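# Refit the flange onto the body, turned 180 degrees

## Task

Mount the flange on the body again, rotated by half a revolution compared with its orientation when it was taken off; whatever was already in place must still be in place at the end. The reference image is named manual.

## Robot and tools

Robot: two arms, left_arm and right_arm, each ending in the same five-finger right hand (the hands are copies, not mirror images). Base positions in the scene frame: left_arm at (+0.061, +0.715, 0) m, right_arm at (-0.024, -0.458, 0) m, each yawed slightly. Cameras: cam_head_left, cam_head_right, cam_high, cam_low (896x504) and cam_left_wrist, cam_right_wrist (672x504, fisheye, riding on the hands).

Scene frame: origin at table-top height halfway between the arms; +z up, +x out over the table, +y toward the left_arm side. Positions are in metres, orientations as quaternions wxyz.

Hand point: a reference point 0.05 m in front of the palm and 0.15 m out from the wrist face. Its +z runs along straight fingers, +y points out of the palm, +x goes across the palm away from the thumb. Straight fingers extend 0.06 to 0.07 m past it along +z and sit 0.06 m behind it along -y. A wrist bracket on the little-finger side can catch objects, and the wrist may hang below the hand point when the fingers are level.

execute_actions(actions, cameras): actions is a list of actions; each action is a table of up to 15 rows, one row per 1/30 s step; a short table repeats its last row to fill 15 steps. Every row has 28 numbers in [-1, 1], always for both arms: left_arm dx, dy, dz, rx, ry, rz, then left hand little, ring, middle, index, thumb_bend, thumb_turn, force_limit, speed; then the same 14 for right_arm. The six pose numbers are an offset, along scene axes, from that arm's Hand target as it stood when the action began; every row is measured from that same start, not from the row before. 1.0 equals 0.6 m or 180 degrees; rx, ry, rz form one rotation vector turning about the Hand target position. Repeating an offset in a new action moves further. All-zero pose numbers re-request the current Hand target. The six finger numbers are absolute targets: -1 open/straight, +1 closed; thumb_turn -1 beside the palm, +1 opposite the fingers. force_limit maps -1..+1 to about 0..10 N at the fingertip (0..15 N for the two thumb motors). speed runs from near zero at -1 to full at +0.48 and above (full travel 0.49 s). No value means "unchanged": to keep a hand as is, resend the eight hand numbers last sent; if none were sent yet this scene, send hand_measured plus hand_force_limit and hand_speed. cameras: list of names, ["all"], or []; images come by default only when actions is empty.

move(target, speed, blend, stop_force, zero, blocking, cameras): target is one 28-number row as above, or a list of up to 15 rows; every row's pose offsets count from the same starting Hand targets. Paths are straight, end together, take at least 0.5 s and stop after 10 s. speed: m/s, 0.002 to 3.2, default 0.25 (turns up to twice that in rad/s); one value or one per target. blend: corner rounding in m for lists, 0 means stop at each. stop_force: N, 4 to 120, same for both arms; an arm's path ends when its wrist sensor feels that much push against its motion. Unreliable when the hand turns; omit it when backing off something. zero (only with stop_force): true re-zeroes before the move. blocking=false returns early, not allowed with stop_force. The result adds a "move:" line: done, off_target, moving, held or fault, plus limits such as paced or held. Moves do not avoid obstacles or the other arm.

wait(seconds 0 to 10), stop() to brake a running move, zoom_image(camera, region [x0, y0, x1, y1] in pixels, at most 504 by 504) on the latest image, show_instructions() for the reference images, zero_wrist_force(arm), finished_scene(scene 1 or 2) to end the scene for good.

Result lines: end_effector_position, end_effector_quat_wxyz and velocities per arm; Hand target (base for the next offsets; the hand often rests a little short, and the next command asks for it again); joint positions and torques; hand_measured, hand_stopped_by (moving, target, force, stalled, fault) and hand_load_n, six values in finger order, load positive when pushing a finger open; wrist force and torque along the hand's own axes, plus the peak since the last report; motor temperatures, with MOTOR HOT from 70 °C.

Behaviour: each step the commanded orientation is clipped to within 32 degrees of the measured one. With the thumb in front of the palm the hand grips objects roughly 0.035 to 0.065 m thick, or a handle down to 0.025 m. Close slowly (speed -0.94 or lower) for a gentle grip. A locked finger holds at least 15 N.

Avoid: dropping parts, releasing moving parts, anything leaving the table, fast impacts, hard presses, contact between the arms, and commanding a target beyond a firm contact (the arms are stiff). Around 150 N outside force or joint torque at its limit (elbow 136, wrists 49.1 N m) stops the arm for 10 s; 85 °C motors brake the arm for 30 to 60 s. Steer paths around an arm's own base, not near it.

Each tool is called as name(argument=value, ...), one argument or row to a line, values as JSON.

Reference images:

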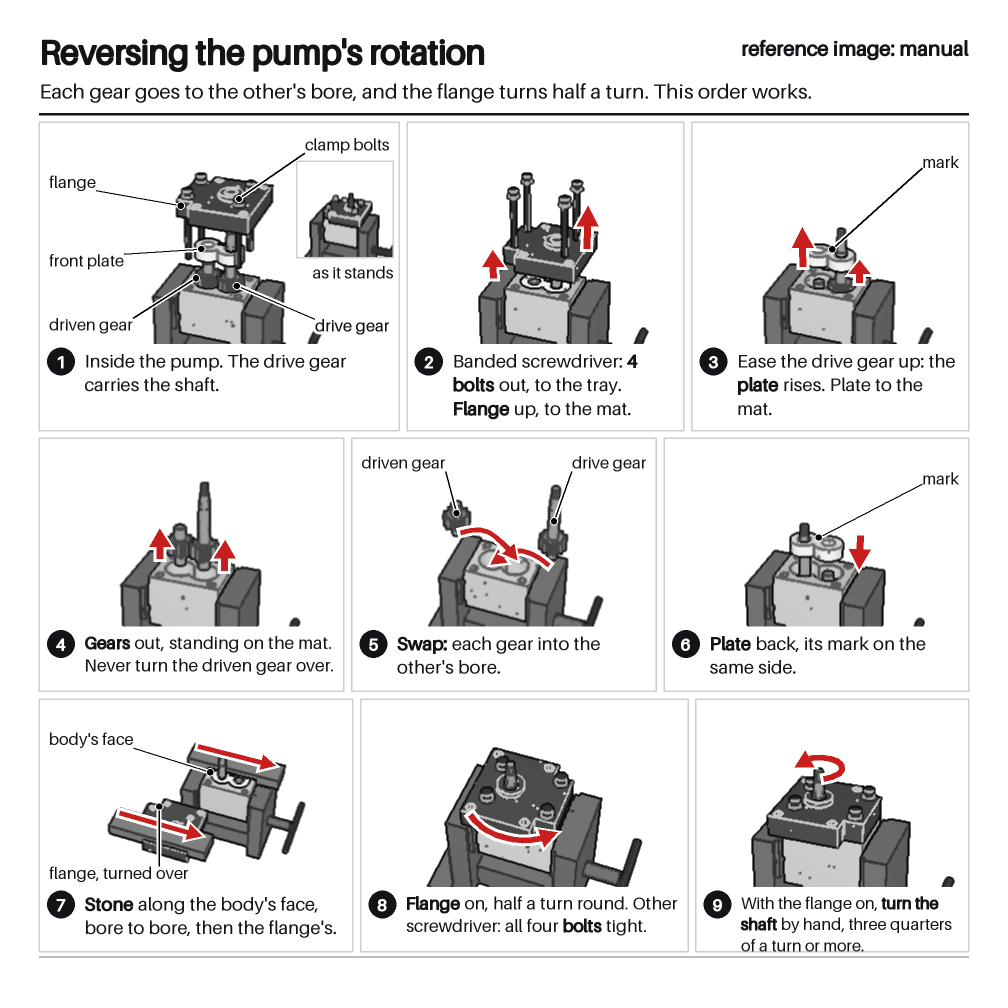

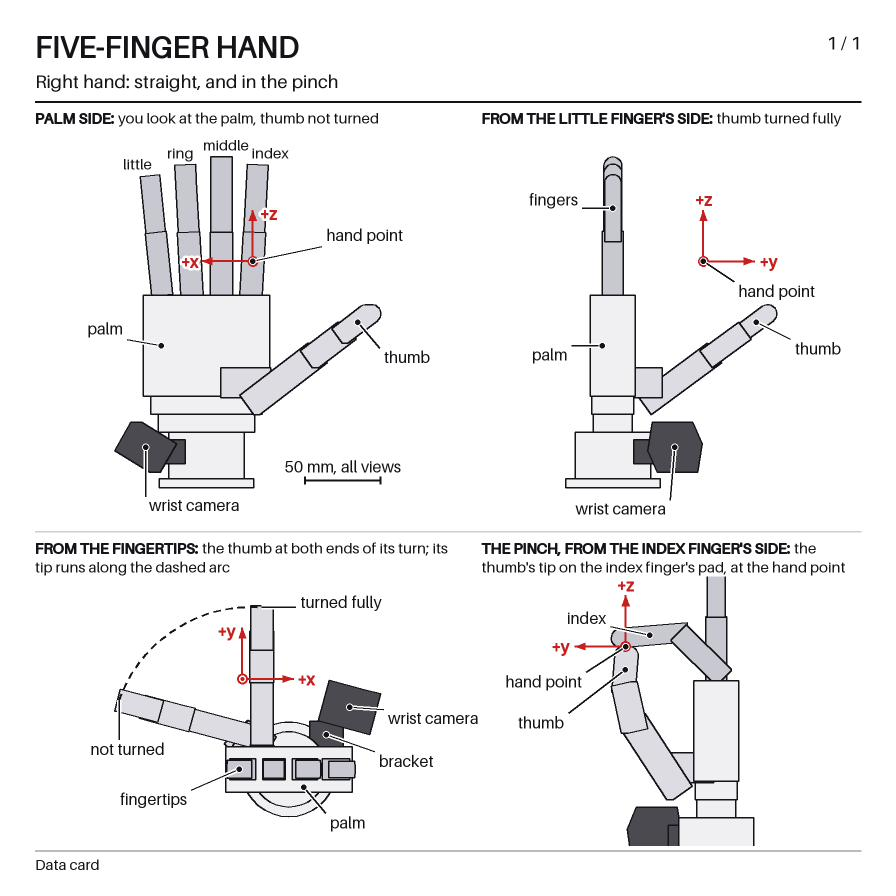

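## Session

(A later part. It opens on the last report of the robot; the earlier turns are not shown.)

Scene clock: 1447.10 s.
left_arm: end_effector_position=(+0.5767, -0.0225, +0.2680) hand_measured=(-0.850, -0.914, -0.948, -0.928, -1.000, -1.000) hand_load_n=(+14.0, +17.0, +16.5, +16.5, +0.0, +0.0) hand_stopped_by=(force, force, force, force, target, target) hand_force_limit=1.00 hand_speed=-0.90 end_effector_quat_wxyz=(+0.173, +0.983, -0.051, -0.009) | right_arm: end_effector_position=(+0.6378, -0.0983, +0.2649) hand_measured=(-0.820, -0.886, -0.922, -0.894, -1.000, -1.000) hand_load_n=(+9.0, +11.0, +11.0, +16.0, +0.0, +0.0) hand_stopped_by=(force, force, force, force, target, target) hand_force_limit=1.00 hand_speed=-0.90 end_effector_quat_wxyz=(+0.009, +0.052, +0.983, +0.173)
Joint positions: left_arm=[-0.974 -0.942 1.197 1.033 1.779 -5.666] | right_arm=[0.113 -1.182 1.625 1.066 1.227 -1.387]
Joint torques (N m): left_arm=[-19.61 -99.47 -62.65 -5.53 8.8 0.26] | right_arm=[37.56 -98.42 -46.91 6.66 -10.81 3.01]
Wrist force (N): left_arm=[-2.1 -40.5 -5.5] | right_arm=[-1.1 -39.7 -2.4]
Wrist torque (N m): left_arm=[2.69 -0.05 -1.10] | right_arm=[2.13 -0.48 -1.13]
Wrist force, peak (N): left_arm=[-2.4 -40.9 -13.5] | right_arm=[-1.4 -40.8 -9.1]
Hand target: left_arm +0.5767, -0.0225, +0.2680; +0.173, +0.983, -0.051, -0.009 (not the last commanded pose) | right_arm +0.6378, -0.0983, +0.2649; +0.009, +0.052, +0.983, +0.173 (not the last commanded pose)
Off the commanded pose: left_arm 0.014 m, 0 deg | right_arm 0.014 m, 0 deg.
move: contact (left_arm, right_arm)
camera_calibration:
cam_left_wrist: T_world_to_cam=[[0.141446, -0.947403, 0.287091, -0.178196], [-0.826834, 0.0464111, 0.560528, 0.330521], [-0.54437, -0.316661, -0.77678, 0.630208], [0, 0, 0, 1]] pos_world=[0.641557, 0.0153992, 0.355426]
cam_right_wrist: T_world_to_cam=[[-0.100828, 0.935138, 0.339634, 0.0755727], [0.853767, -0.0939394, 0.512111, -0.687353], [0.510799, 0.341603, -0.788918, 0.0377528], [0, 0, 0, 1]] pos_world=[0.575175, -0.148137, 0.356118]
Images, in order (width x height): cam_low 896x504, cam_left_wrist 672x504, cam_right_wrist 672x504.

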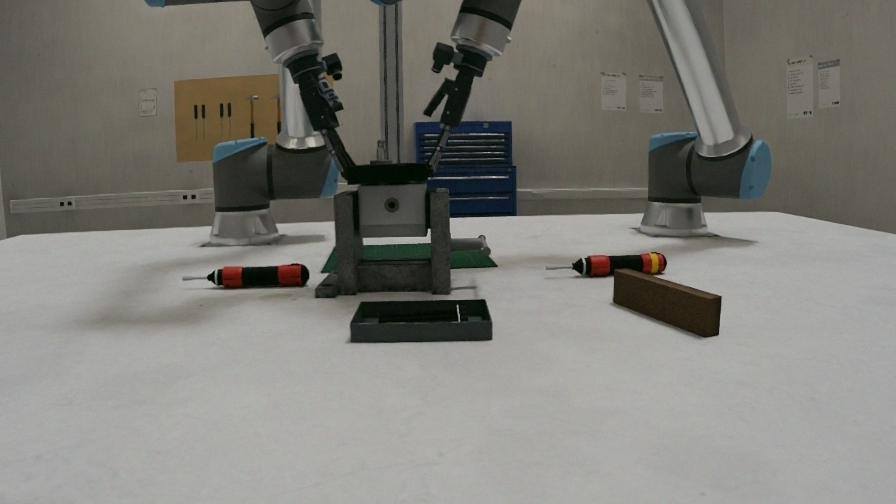

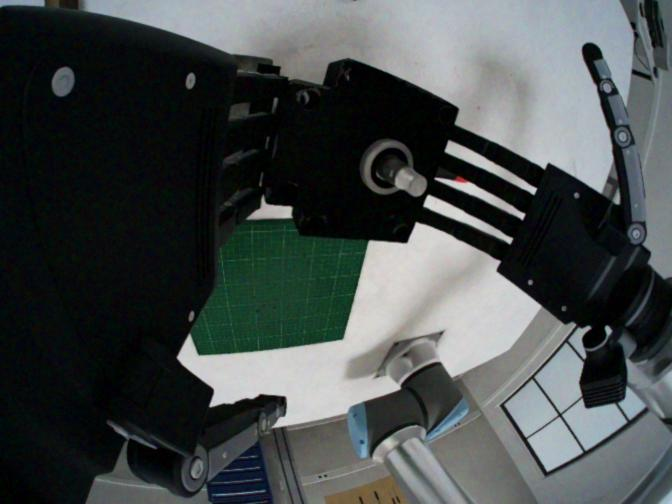

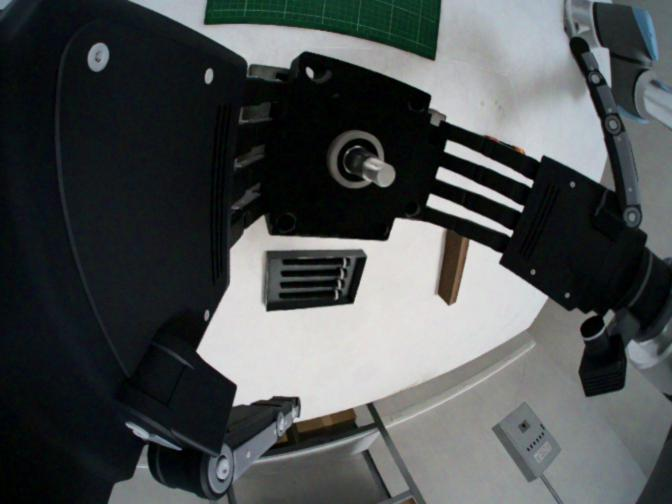

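zoom_image(
  camera="cam_right_wrist",
  region=[320, 120, 400, 200],
)

zoom_image(
  camera="cam_left_wrist",
  region=[350, 130, 430, 210],
)

Scaled by 6.300 from the camera's 672x504 image, which has a finer 960x720 frame.

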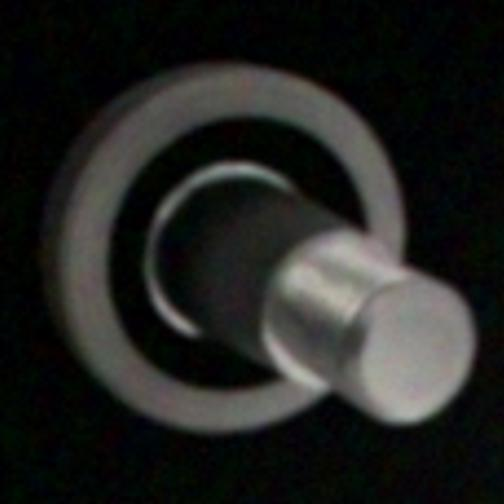

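Scaled by 6.300 from the camera's 672x504 image, which has a finer 960x720 frame.

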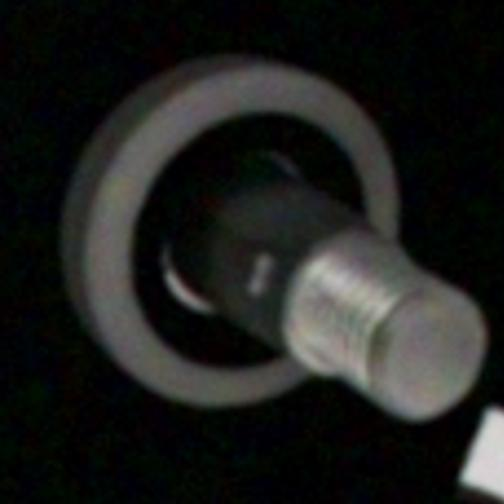

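zoom_image(
  camera="cam_low",
  region=[375, 165, 435, 195],
)

zoom_image(
  camera="cam_low",
  region=[335, 165, 395, 195],
)

Scaled by 8.400.

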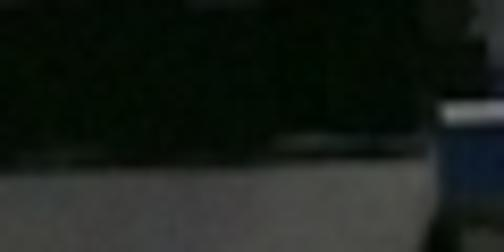

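Scaled by 8.400.

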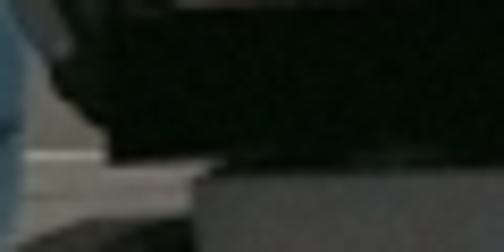

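move(
  target=[0,0,-0.004,0,0,0,-0.5,-0.5,-0.5,-0.5,-1,-1,1.0,-0.9,0,0,0,0,0,0,-0.5,-0.5,-0.5,-0.5,-1,-1,1.0,-0.9],
  speed=0.004,
  stop_force=10,
  cameras=["cam_low"],
)

zoom_image(
  camera="cam_low",
  region=[375, 165, 435, 195],
)

zoom_image(
  camera="cam_low",
  region=[335, 165, 395, 195],
)

Scene clock: 1512.07 s.
left_arm: end_effector_position=(+0.5767, -0.0225, +0.2669) hand_measured=(-0.850, -0.914, -0.948, -0.928, -1.000, -1.000) hand_load_n=(+14.0, +16.5, +16.0, +16.0, +0.0, +0.0) hand_stopped_by=(force, force, force, force, target, target) hand_force_limit=1.00 hand_speed=-0.90 end_effector_quat_wxyz=(+0.174, +0.983, -0.051, -0.009) | right_arm: end_effector_position=(+0.6378, -0.0983, +0.2650) hand_measured=(-0.820, -0.886, -0.922, -0.894, -1.000, -1.000) hand_load_n=(+8.5, +11.0, +11.5, +16.0, +0.0, +0.0) hand_stopped_by=(force, force, force, force, target, target) hand_force_limit=1.00 hand_speed=-0.90 end_effector_quat_wxyz=(+0.009, +0.052, +0.983, +0.173)
Joint positions: left_arm=[-0.974 -0.942 1.199 1.031 1.779 -5.666] | right_arm=[0.113 -1.182 1.625 1.066 1.227 -1.387]
Joint torques (N m): left_arm=[-29.71 -92.15 -60.34 -7.26 8.73 0.22] | right_arm=[37.02 -77.06 -31.87 0.85 -11 2.57]
Wrist force (N): left_arm=[-2.5 -40.8 -15.7] | right_arm=[-1.2 -41.2 -11.7]
Wrist torque (N m): left_arm=[3.25 0.31 -1.16] | right_arm=[2.61 -0.26 -1.16]
Wrist force, peak (N): left_arm=[-2.5 -41.1 -17.8] | right_arm=[-1.4 -41.6 -13.0]
Hand target: left_arm +0.5767, -0.0225, +0.2670; +0.174, +0.983, -0.051, -0.009 (not the last commanded pose) | right_arm +0.6378, -0.0983, +0.2649; +0.009, +0.052, +0.983, +0.173
Off the commanded pose: left_arm 0.001 m, 0 deg | right_arm 0.000 m, 0 deg.
move: contact (left_arm)
Images, in order (width x height): cam_low 896x504.

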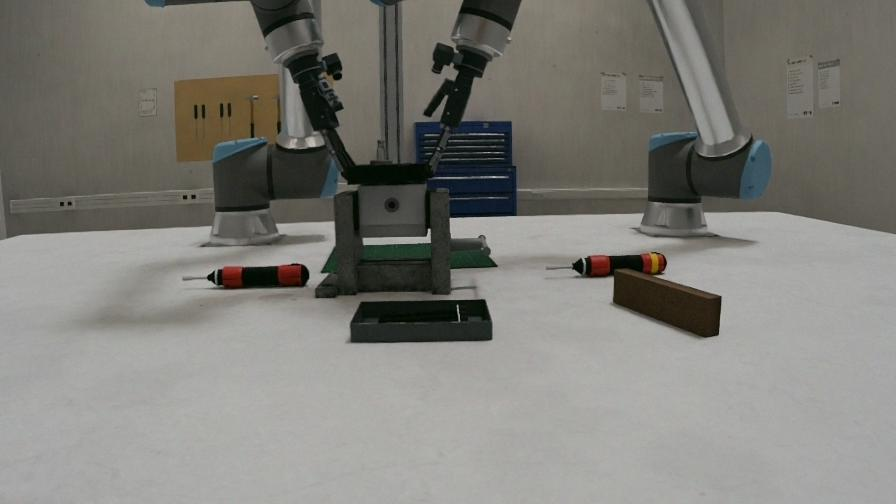

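Scaled by 8.400.

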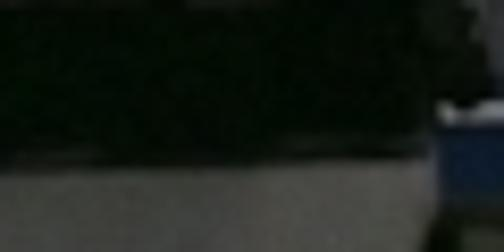

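Scaled by 8.400.

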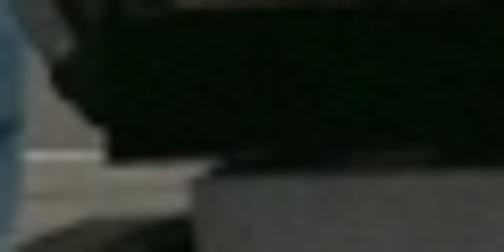

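move(
  target=[0,0.001,0,0,0,0,-0.5,-0.5,-0.5,-0.5,-1,-1,1.0,-0.9,0,-0.001,0,0,0,0,-0.5,-0.5,-0.5,-0.5,-1,-1,1.0,-0.9],
  speed=0.004,
)

execute_actions(
  actions=[
    [[0,0,0,0,0,0,-1,-1,-1,-1,-1,-1,1.0,-0.9,0,0,0,0,0,0,-1,-1,-1,-1,-1,-1,1.0,-0.9]],
    [[0,0,0,0,0,0,-1,-1,-1,-1,-1,-1,1.0,-0.9,0,0,0,0,0,0,-1,-1,-1,-1,-1,-1,1.0,-0.9]],
  ],
  cameras=["all"],
)

zoom_image(
  camera="cam_low",
  region=[320, 130, 460, 250],
)

Scene clock: 1521.57 s.
left_arm: end_effector_position=(+0.5767, -0.0219, +0.2670) hand_measured=(-0.850, -0.914, -0.948, -0.928, -1.000, -1.000) hand_load_n=(+10.0, +12.5, +12.5, +11.5, +0.0, +0.0) hand_stopped_by=(force, force, force, force, target, target) hand_force_limit=1.00 hand_speed=-0.90 end_effector_quat_wxyz=(+0.174, +0.983, -0.051, -0.009) | right_arm: end_effector_position=(+0.6378, -0.0988, +0.2648) hand_measured=(-0.820, -0.886, -0.922, -0.894, -1.000, -1.000) hand_load_n=(+6.5, +8.0, +9.0, +13.0, +0.0, +0.0) hand_stopped_by=(force, force, force, force, target, target) hand_force_limit=1.00 hand_speed=-0.90 end_effector_quat_wxyz=(+0.009, +0.052, +0.983, +0.173)
Joint positions: left_arm=[-0.974 -0.942 1.2 1.031 1.779 -5.666] | right_arm=[0.112 -1.182 1.625 1.066 1.227 -1.388]
Joint torques (N m): left_arm=[-7.52 -98.06 -42.88 -7.35 7.72 1.54] | right_arm=[6.47 -96.98 -31.4 6.29 -12 -3.52]
Wrist force (N): left_arm=[-1.8 -29.6 -4.3] | right_arm=[-0.4 -29.8 -0.9]
Wrist torque (N m): left_arm=[2.04 0.02 -0.81] | right_arm=[1.43 -0.52 -0.68]
Wrist force, peak (N): left_arm=[-2.4 -41.3 -15.5] | right_arm=[-1.6 -41.5 -11.6]
Hand target: left_arm +0.5767, -0.0219, +0.2670; +0.174, +0.983, -0.051, -0.009 | right_arm +0.6378, -0.0989, +0.2649; +0.009, +0.052, +0.983, +0.173
Off the commanded pose: left_arm 0.000 m, 0 deg | right_arm 0.000 m, 0 deg.
move: done

Scene clock: 1522.77 s.
left_arm: end_effector_position=(+0.5767, -0.0219, +0.2670) hand_measured=(-1.000, -1.000, -1.000, -1.000, -1.000, -1.000) hand_load_n=(+0.0, +0.0, +0.0, +0.0, +0.0, +0.0) hand_stopped_by=(target, target, target, target, target, target) hand_force_limit=1.00 hand_speed=-0.90 end_effector_quat_wxyz=(+0.174, +0.983, -0.051, -0.009) | right_arm: end_effector_position=(+0.6378, -0.0989, +0.2649) hand_measured=(-1.000, -1.000, -1.000, -1.000, -1.000, -1.000) hand_load_n=(+0.0, +0.0, +0.0, +0.0, +0.0, +0.0) hand_stopped_by=(target, target, target, target, target, target) hand_force_limit=1.00 hand_speed=-0.90 end_effector_quat_wxyz=(+0.009, +0.052, +0.983, +0.173)
Joint positions: left_arm=[-0.974 -0.942 1.2 1.031 1.779 -5.666] | right_arm=[0.112 -1.182 1.625 1.066 1.227 -1.388]
Joint torques (N m): left_arm=[2.85 -79.65 -42.73 6.3 -3.42 1.15] | right_arm=[-5.1 -79.96 -38.11 6.41 2.13 -1.48]
Wrist force (N): left_arm=[0.0 -0.4 1.0] | right_arm=[2.4 2.5 0.8]
Wrist torque (N m): left_arm=[0.11 -0.04 0.17] | right_arm=[0.07 -0.41 0.27]
Wrist force, peak (N): left_arm=[-1.6 -29.6 -4.4] | right_arm=[-0.7 -29.6 -0.9]
Hand target: left_arm +0.5767, -0.0219, +0.2670; +0.174, +0.983, -0.051, -0.009 | right_arm +0.6378, -0.0989, +0.2649; +0.009, +0.052, +0.983, +0.173
Off the commanded pose: left_arm 0.000 m, 0 deg | right_arm 0.000 m, 0 deg.
Step readings (end_effector_position of left_arm | right_arm):
0: (+0.5767, -0.0219, +0.2670) | (+0.6378, -0.0988, +0.2648)
1: (+0.5767, -0.0219, +0.2670) | (+0.6378, -0.0988, +0.2649)
2: (+0.5767, -0.0219, +0.2670) | (+0.6378, -0.0988, +0.2649)
4: (+0.5767, -0.0219, +0.2670) | (+0.6378, -0.0988, +0.2649)
8: (+0.5767, -0.0220, +0.2670) | (+0.6378, -0.0987, +0.2650)
15: (+0.5767, -0.0219, +0.2670) | (+0.6378, -0.0988, +0.2649)
16: (+0.5767, -0.0219, +0.2670) | (+0.6378, -0.0988, +0.2649)
17: (+0.5767, -0.0219, +0.2670) | (+0.6378, -0.0988, +0.2649)
19: (+0.5767, -0.0219, +0.2670) | (+0.6378, -0.0988, +0.2649)
23: (+0.5767, -0.0219, +0.2670) | (+0.6378, -0.0988, +0.2649)
30: (+0.5767, -0.0219, +0.2670) | (+0.6378, -0.0989, +0.2649)
camera_calibration:
cam_left_wrist: T_world_to_cam=[[0.141394, -0.947367, 0.287234, -0.177359], [-0.826855, 0.0465274, 0.560487, 0.331079], [-0.544351, -0.31675, -0.776757, 0.629603], [0, 0, 0, 1]] pos_world=[0.641557, 0.0159991, 0.354426]
cam_right_wrist: T_world_to_cam=[[-0.100828, 0.935138, 0.339634, 0.0761338], [0.853767, -0.0939394, 0.512111, -0.68741], [0.510799, 0.341603, -0.788918, 0.0379578], [0, 0, 0, 1]] pos_world=[0.575175, -0.148737, 0.356118]

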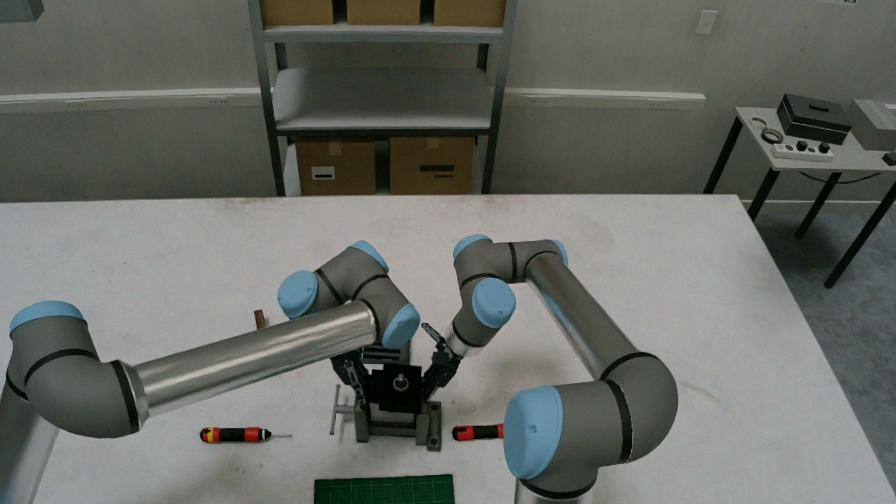

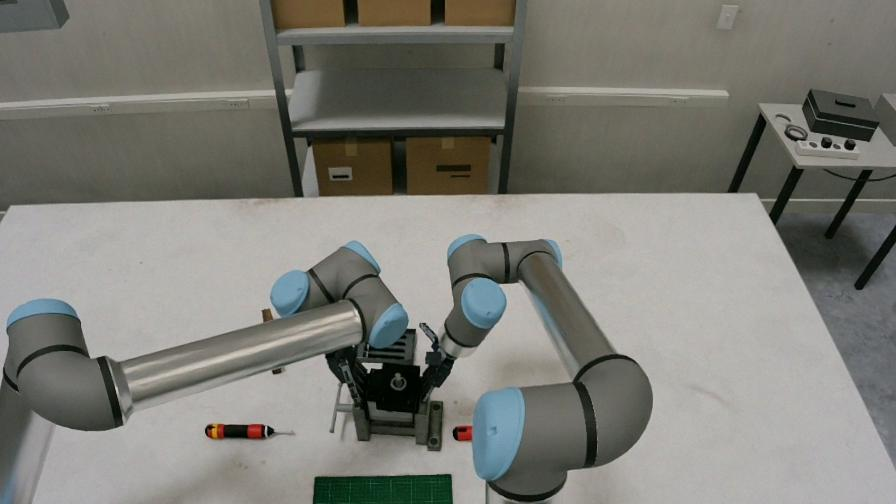

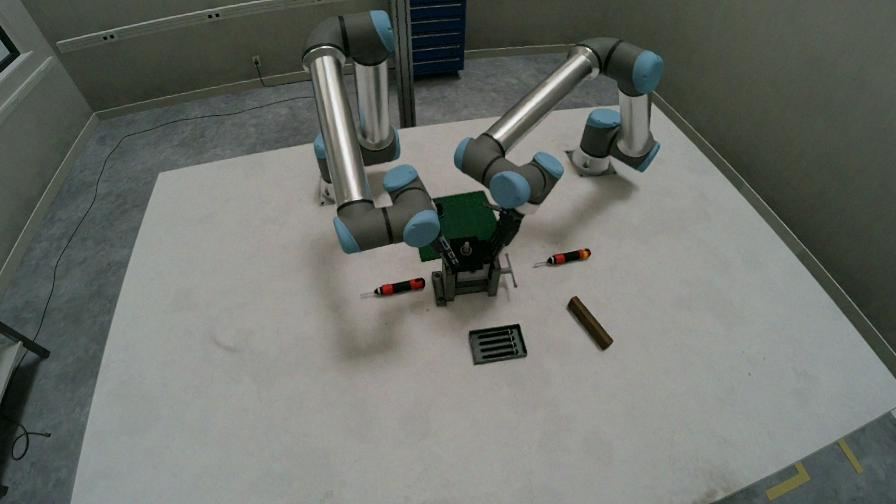

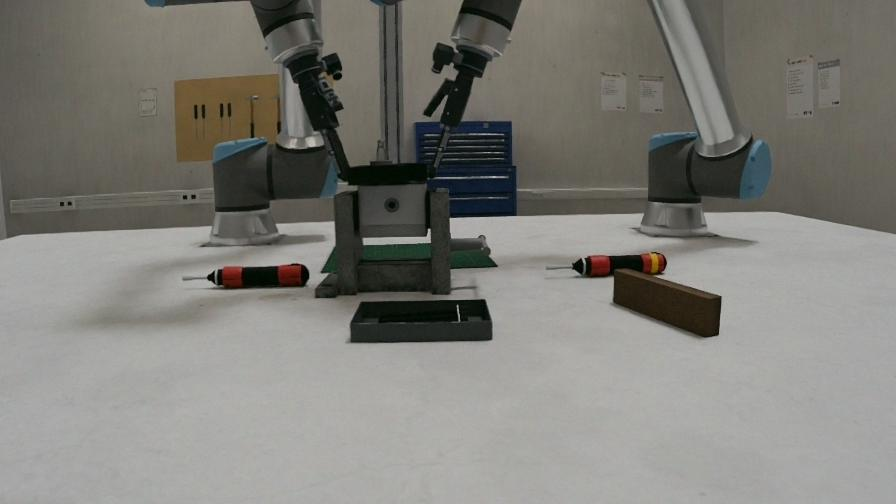

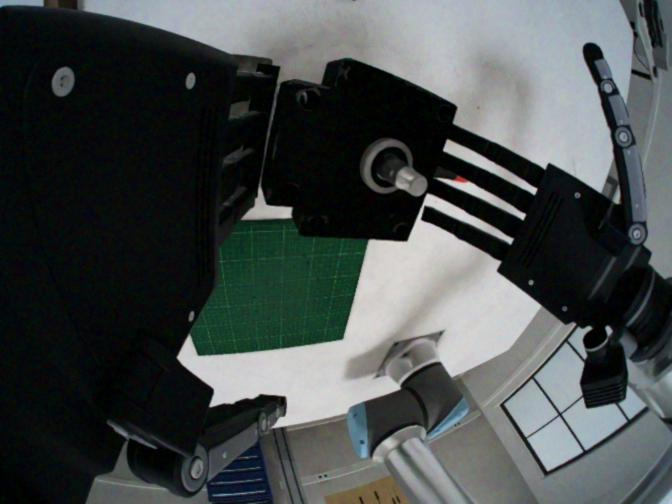

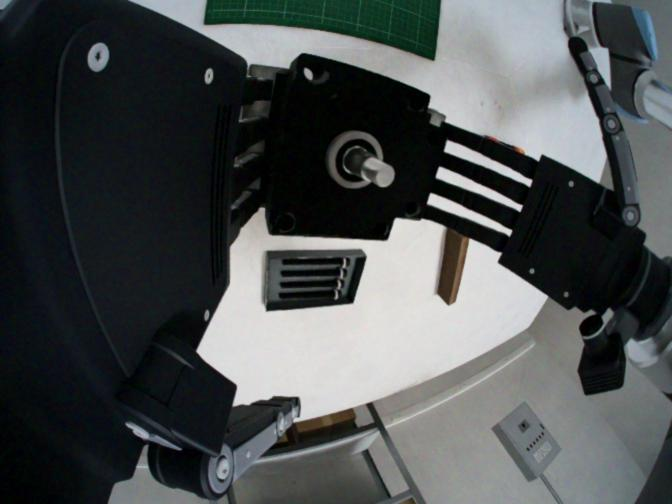

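Scaled by 3.600.

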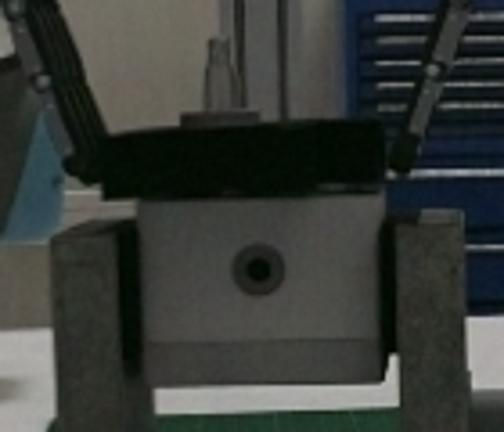

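zoom_image(
  camera="cam_low",
  region=[375, 155, 435, 195],
)

zoom_image(
  camera="cam_low",
  region=[335, 155, 395, 195],
)

zoom_image(
  camera="cam_right_wrist",
  region=[240, 40, 480, 260],
)

zoom_image(
  camera="cam_left_wrist",
  region=[250, 50, 470, 260],
)

Scaled by 8.400.

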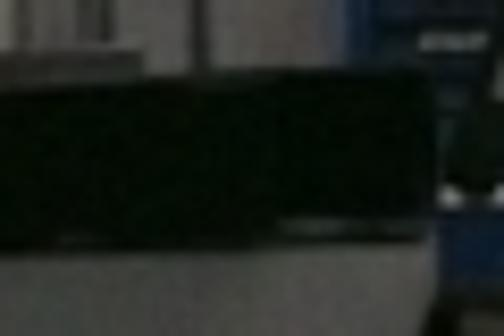

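Scaled by 8.400.

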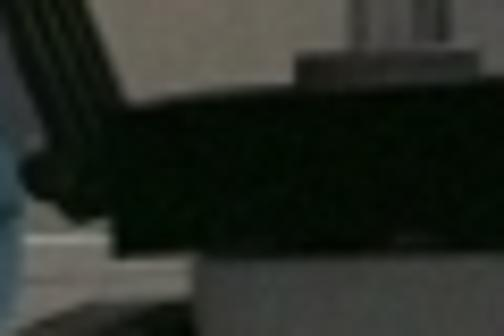

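Scaled by 2.100 from the camera's 672x504 image, which has a finer 960x720 frame.

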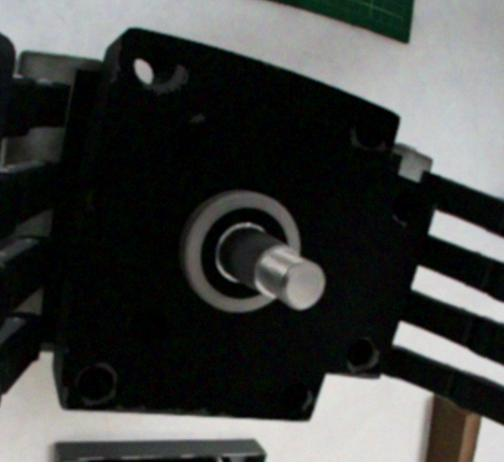

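Scaled by 2.291 from the camera's 672x504 image, which has a finer 960x720 frame.

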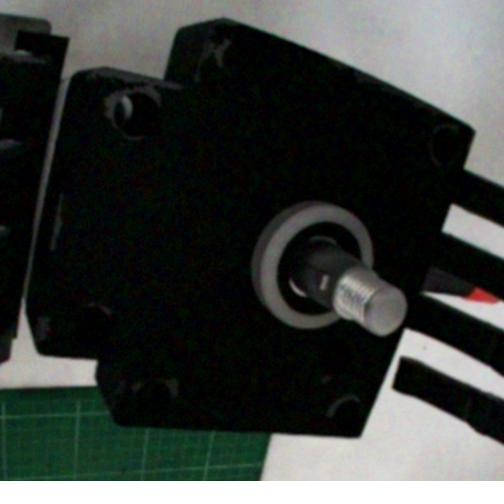

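move(
  target=[
    [0,0.01,0,0,0,0,-1,-1,-1,-1,-1,-1,1.0,-0.9,0,-0.015,0,0,0,0,-1,-1,-1,-1,-1,-1,1.0,-0.9],
    [0,0.01,0.075,0,0,0,-1,-1,-1,-1,-1,-1,1.0,-0.9,0,-0.015,0,0,0,0,-1,-1,-1,-1,-1,-1,1.0,-0.9],
    [-0.0045,-0.0417,0.075,0,0,0,-1,-1,-1,-1,-1,-1,1.0,-0.9,0,-0.015,0,0,0,0,-1,-1,-1,-1,-1,-1,1.0,-0.9],
  ],
  speed=0.06,
  cameras=["cam_low","cam_head_left"],
)

move(
  target=[0,0,-0.06,0,0,0,-1,-1,-1,-1,-1,-1,1.0,-0.9,0,0,0,0,0,0,-1,-1,-1,-1,-1,-1,1.0,-0.9],
  speed=0.01,
  stop_force=10,
  cameras=["cam_low","cam_left_wrist"],
)

zoom_image(
  camera="cam_low",
  region=[320, 130, 460, 250],
)

Scene clock: 1547.37 s.
left_arm: end_effector_position=(+0.5740, -0.0469, +0.3120) hand_measured=(-1.000, -1.000, -1.000, -1.000, -1.000, -1.000) hand_load_n=(+0.0, +0.0, +0.0, +0.0, +0.0, +0.0) hand_stopped_by=(target, target, target, target, target, target) hand_force_limit=1.00 hand_speed=-0.90 end_effector_quat_wxyz=(+0.173, +0.983, -0.051, -0.009) | right_arm: end_effector_position=(+0.6378, -0.1079, +0.2649) hand_measured=(-1.000, -1.000, -1.000, -1.000, -1.000, -1.000) hand_load_n=(+0.0, +0.0, +0.0, +0.0, +0.0, +0.0) hand_stopped_by=(target, target, target, target, target, target) hand_force_limit=1.00 hand_speed=-0.90 end_effector_quat_wxyz=(+0.009, +0.052, +0.983, +0.173)
Joint positions: left_arm=[-0.993 -0.93 1.098 1.117 1.774 -5.684] | right_arm=[0.098 -1.186 1.632 1.069 1.226 -1.403]
Joint torques (N m): left_arm=[8.73 -96.91 -30.03 0.76 -0.88 1.25] | right_arm=[15.33 -59.22 -41.32 1.07 -1.04 4.12]
Wrist force (N): left_arm=[-0.3 -0.2 0.5] | right_arm=[2.2 2.8 0.8]
Wrist torque (N m): left_arm=[0.17 0.00 0.18] | right_arm=[0.10 -0.37 0.24]
Wrist force, peak (N): left_arm=[-0.2 -0.8 1.8] | right_arm=[2.6 3.1 0.7]
Hand target: left_arm +0.5740, -0.0469, +0.3120; +0.174, +0.983, -0.051, -0.009 | right_arm +0.6378, -0.1079, +0.2649; +0.009, +0.052, +0.983, +0.173
Off the commanded pose: left_arm 0.000 m, 0 deg | right_arm 0.000 m, 0 deg.
move: done
Images, in order (width x height): cam_head_left 896x504, cam_low 896x504.

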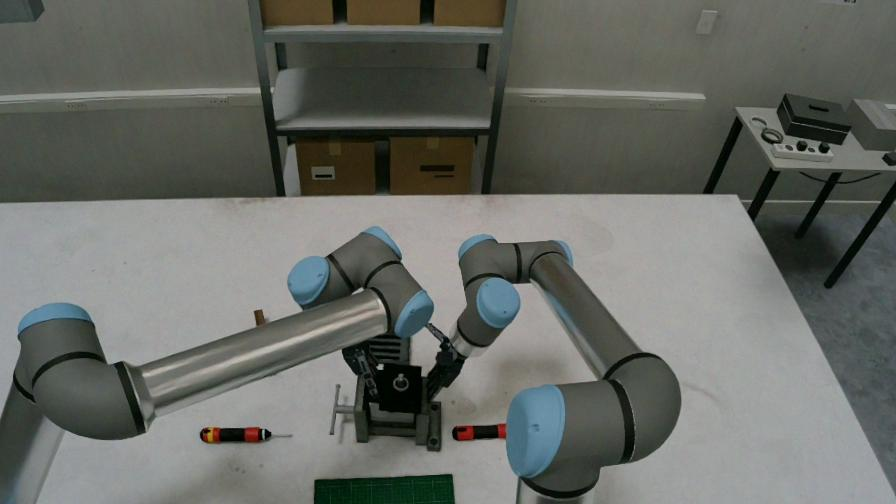

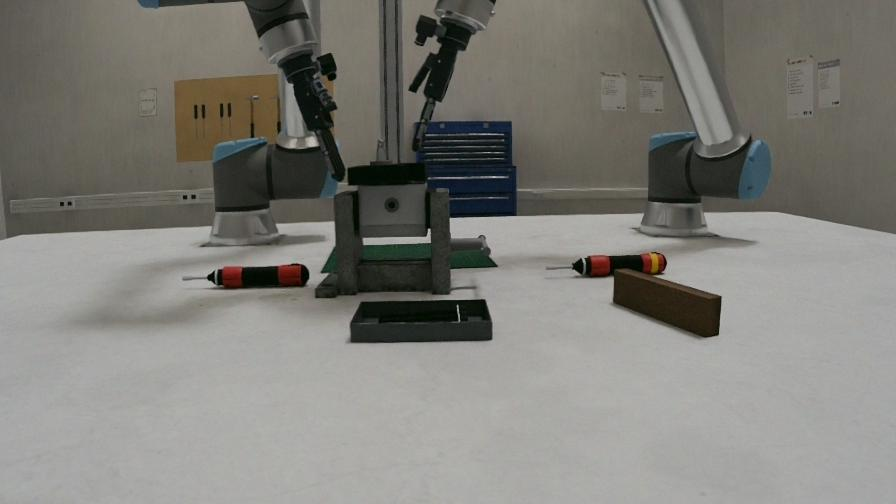

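Scene clock: 1550.50 s.
left_arm: end_effector_position=(+0.5740, -0.0469, +0.2915) hand_measured=(-1.000, -1.000, -1.000, -1.000, -1.000, -1.000) hand_load_n=(+0.0, +0.0, -1.0, +0.0, -0.5, +0.0) hand_stopped_by=(target, target, target, target, target, target) hand_force_limit=1.00 hand_speed=-0.90 end_effector_quat_wxyz=(+0.174, +0.983, -0.051, -0.009) | right_arm: end_effector_position=(+0.6378, -0.1079, +0.2649) hand_measured=(-1.000, -1.000, -1.000, -1.000, -1.000, -1.000) hand_load_n=(+0.0, +0.0, +0.0, +0.0, +0.0, +0.0) hand_stopped_by=(target, target, target, target, target, target) hand_force_limit=1.00 hand_speed=-0.90 end_effector_quat_wxyz=(+0.009, +0.052, +0.983, +0.173)
Joint positions: left_arm=[-0.993 -0.923 1.123 1.084 1.774 -5.684] | right_arm=[0.098 -1.186 1.632 1.069 1.226 -1.403]
Joint torques (N m): left_arm=[1.76 -89.01 -41.81 5.22 3.06 1.55] | right_arm=[13.06 -59.45 -40.77 0.96 0.72 4.34]
Wrist force (N): left_arm=[-0.8 0.3 -7.4] | right_arm=[2.3 2.9 0.7]
Wrist torque (N m): left_arm=[0.59 0.14 0.15] | right_arm=[0.12 -0.39 0.24]
Wrist force, peak (N): left_arm=[-1.5 -0.8 -10.9] | right_arm=[2.5 3.3 0.5]
Hand target: left_arm +0.5740, -0.0469, +0.2915; +0.174, +0.983, -0.051, -0.009 (not the last commanded pose) | right_arm +0.6378, -0.1079, +0.2649; +0.009, +0.052, +0.983, +0.173
Off the commanded pose: left_arm 0.016 m, 0 deg | right_arm 0.000 m, 0 deg.
move: contact (left_arm)
camera_calibration:
cam_left_wrist: T_world_to_cam=[[0.141497, -0.947373, 0.287164, -0.207767], [-0.826837, 0.0464099, 0.560524, 0.316195], [-0.544353, -0.316751, -0.776756, 0.639323], [0, 0, 0, 1]] pos_world=[0.638858, -0.00900089, 0.379026]
Images, in order (width x height): cam_low 896x504, cam_left_wrist 672x504.

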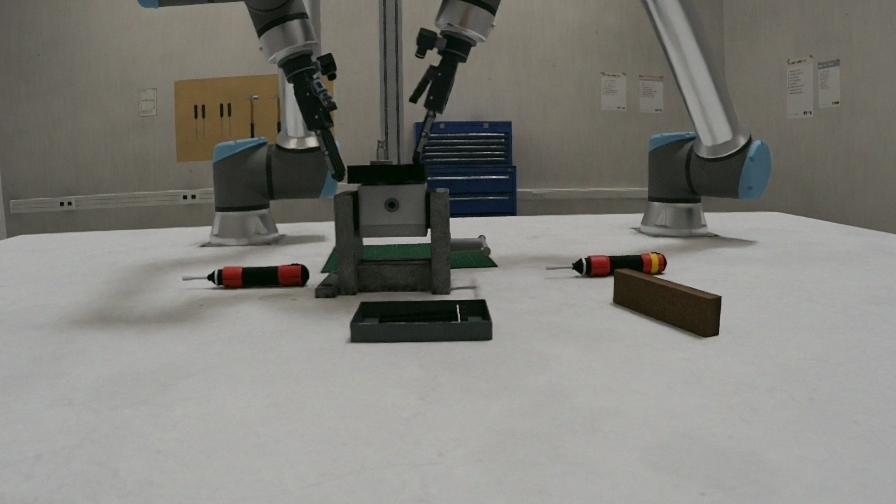

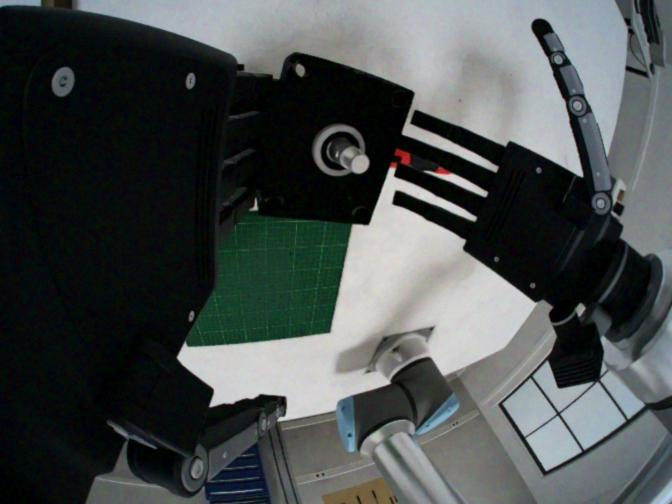

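Scaled by 3.600.

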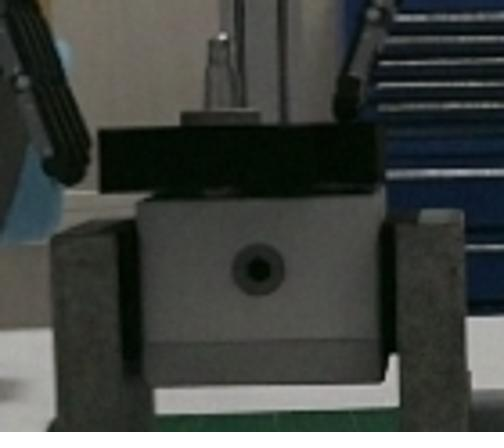

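zoom_image(
  camera="cam_low",
  region=[375, 155, 435, 195],
)

zoom_image(
  camera="cam_low",
  region=[335, 155, 395, 195],
)

Scaled by 8.400.

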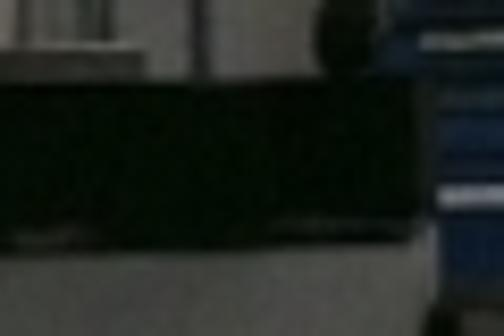

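Scaled by 8.400.

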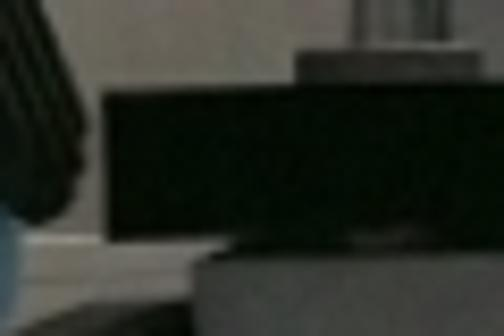

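move(
  target=[
    [0,0,0.04,0,0,0,-1,-1,-1,-1,-1,-1,1.0,-0.9,0,-0.05,0,0,0,0,-1,-1,-1,-1,-1,-1,1.0,-0.9],
    [0,0.12,0.10,0,0,0,-1,-1,-1,-1,-1,-1,1.0,-0.9,0,-0.1,0.08,0,0,0,-1,-1,-1,-1,-1,-1,1.0,-0.9],
  ],
  speed=0.1,
  blend=0.01,
  cameras=["all"],
)

zoom_image(
  camera="cam_head_left",
  region=[340, 330, 450, 450],
)

zoom_image(
  camera="cam_low",
  region=[330, 130, 450, 250],
)

zoom_image(
  camera="cam_high",
  region=[430, 210, 520, 310],
)

Scene clock: 1572.77 s.
left_arm: end_effector_position=(+0.5740, +0.0252, +0.3515) hand_measured=(-1.000, -1.000, -1.000, -1.000, -1.000, -1.000) hand_load_n=(+0.0, +0.0, +0.0, +0.0, +0.0, +0.0) hand_stopped_by=(target, target, target, target, target, target) hand_force_limit=1.00 hand_speed=-0.90 end_effector_quat_wxyz=(+0.173, +0.983, -0.051, -0.009) | right_arm: end_effector_position=(+0.6378, -0.1679, +0.3131) hand_measured=(-1.000, -1.000, -1.000, -1.000, -1.000, -1.000) hand_load_n=(+0.0, +0.0, +0.0, +0.0, +0.0, +0.0) hand_stopped_by=(target, target, target, target, target, target) hand_force_limit=1.00 hand_speed=-0.90 end_effector_quat_wxyz=(+0.009, +0.052, +0.983, +0.173)
Joint positions: left_arm=[-0.945 -1.035 1.198 1.131 1.787 -5.637] | right_arm=[0.001 -1.241 1.625 1.165 1.222 -1.506]
Joint torques (N m): left_arm=[-13.18 -71.94 -44.63 0.91 -0.46 -2.14] | right_arm=[12.26 -55.72 -30.18 0.77 -2.67 4.37]
Wrist force (N): left_arm=[-0.2 -0.4 0.7] | right_arm=[1.8 2.7 0.8]
Wrist torque (N m): left_arm=[0.12 0.01 0.02] | right_arm=[0.09 -0.34 0.23]
Wrist force, peak (N): left_arm=[-1.1 0.6 -8.3] | right_arm=[2.6 3.7 1.1]
Hand target: left_arm +0.5740, +0.0251, +0.3515; +0.174, +0.983, -0.051, -0.009 | right_arm +0.6378, -0.1679, +0.3129; +0.009, +0.052, +0.983, +0.173
Off the commanded pose: left_arm 0.000 m, 0 deg | right_arm 0.000 m, 0 deg.
move: done
camera_calibration:
cam_left_wrist: T_world_to_cam=[[0.141506, -0.947406, 0.287051, -0.156615], [-0.826703, 0.0464136, 0.560721, 0.279101], [-0.544554, -0.316651, -0.776655, 0.708766], [0, 0, 0, 1]] pos_world=[0.638857, 0.0630992, 0.438926]
cam_right_wrist: T_world_to_cam=[[-0.101058, 0.935121, 0.339612, 0.124553], [0.853638, -0.0938191, 0.512347, -0.718529], [0.510969, 0.341683, -0.788774, 0.0993706], [0, 0, 0, 1]] pos_world=[0.575176, -0.217837, 0.404217]

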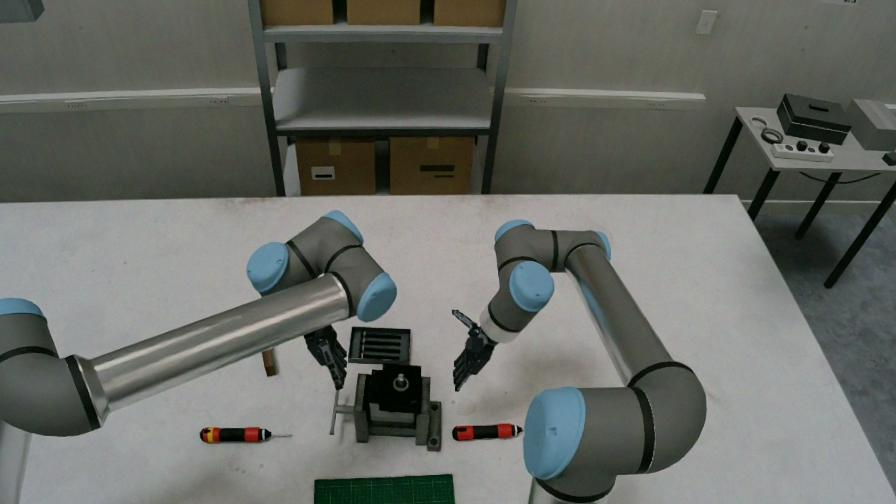

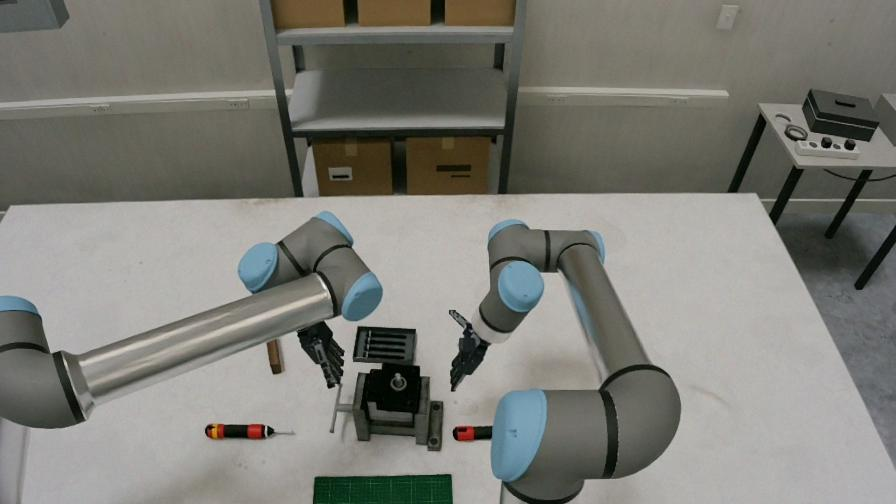

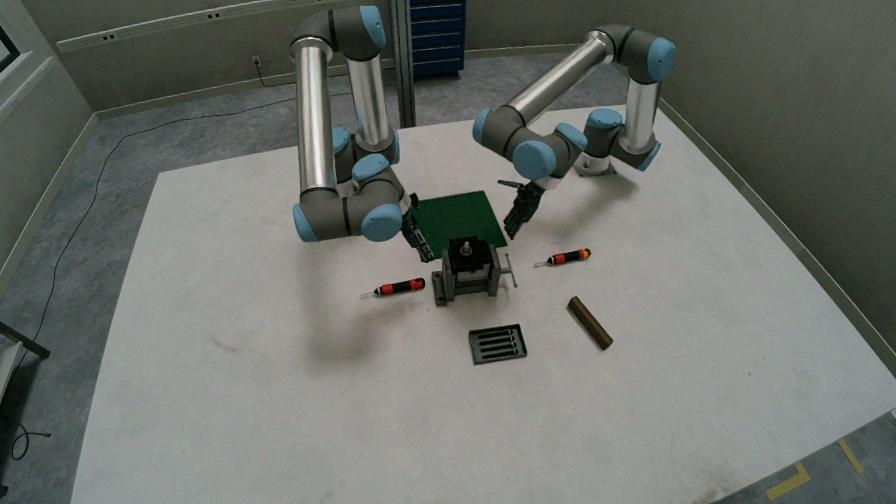

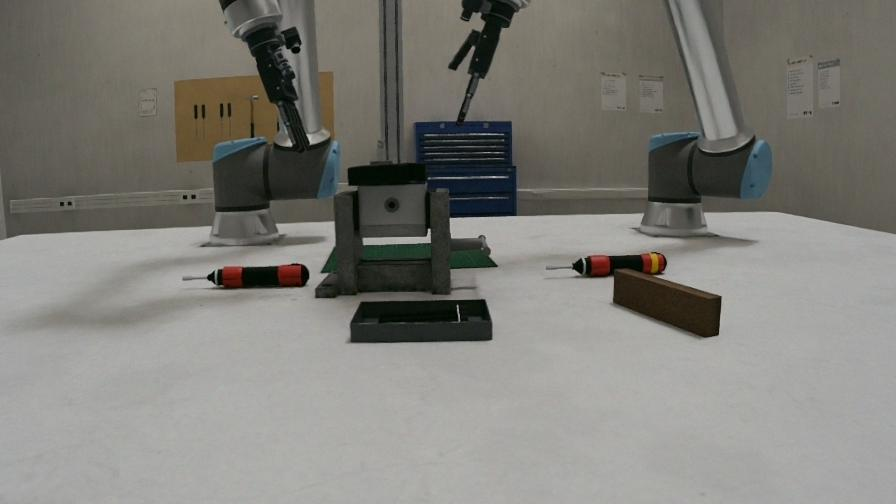

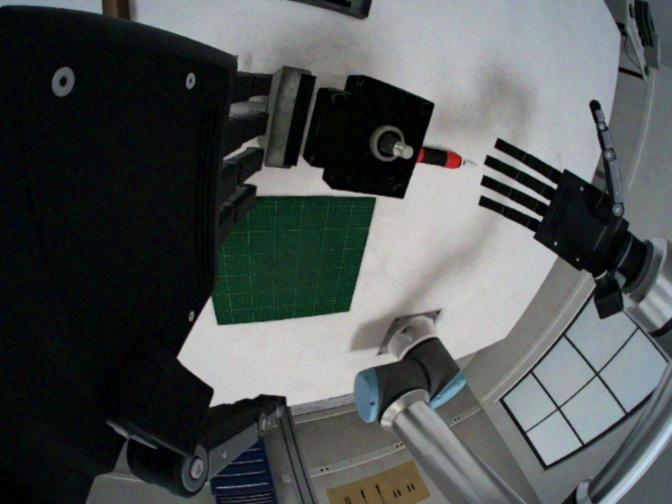

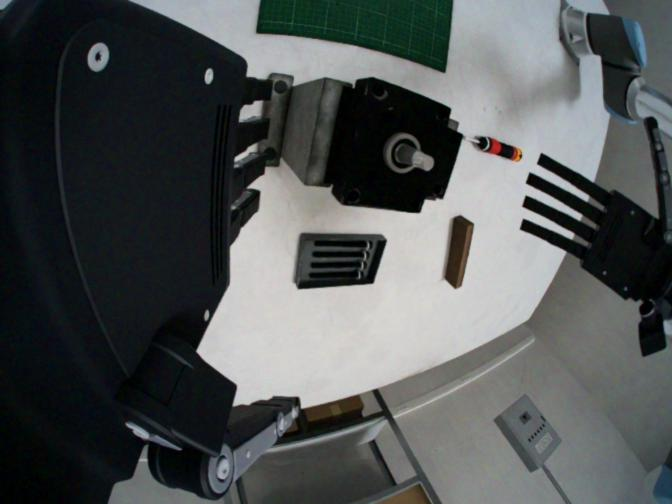

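Scaled by 4.200.

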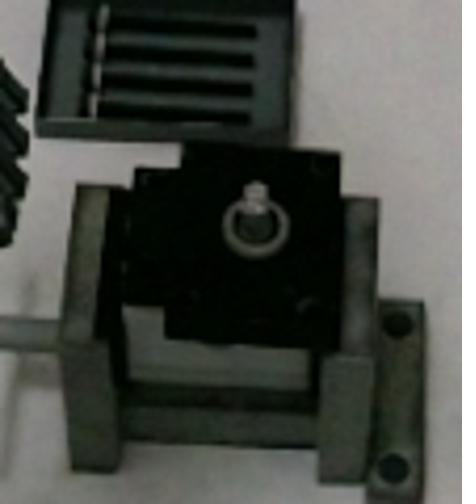

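Scaled by 4.200.

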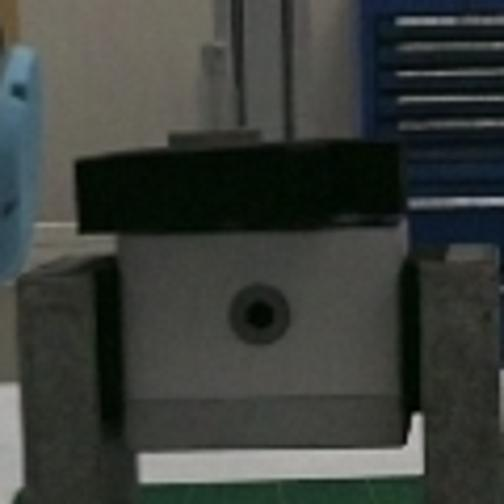

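Scaled by 5.040.

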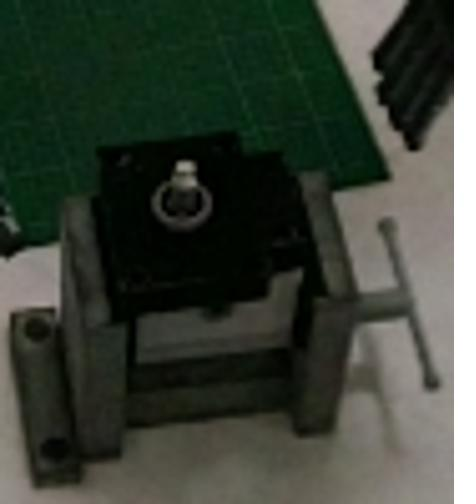

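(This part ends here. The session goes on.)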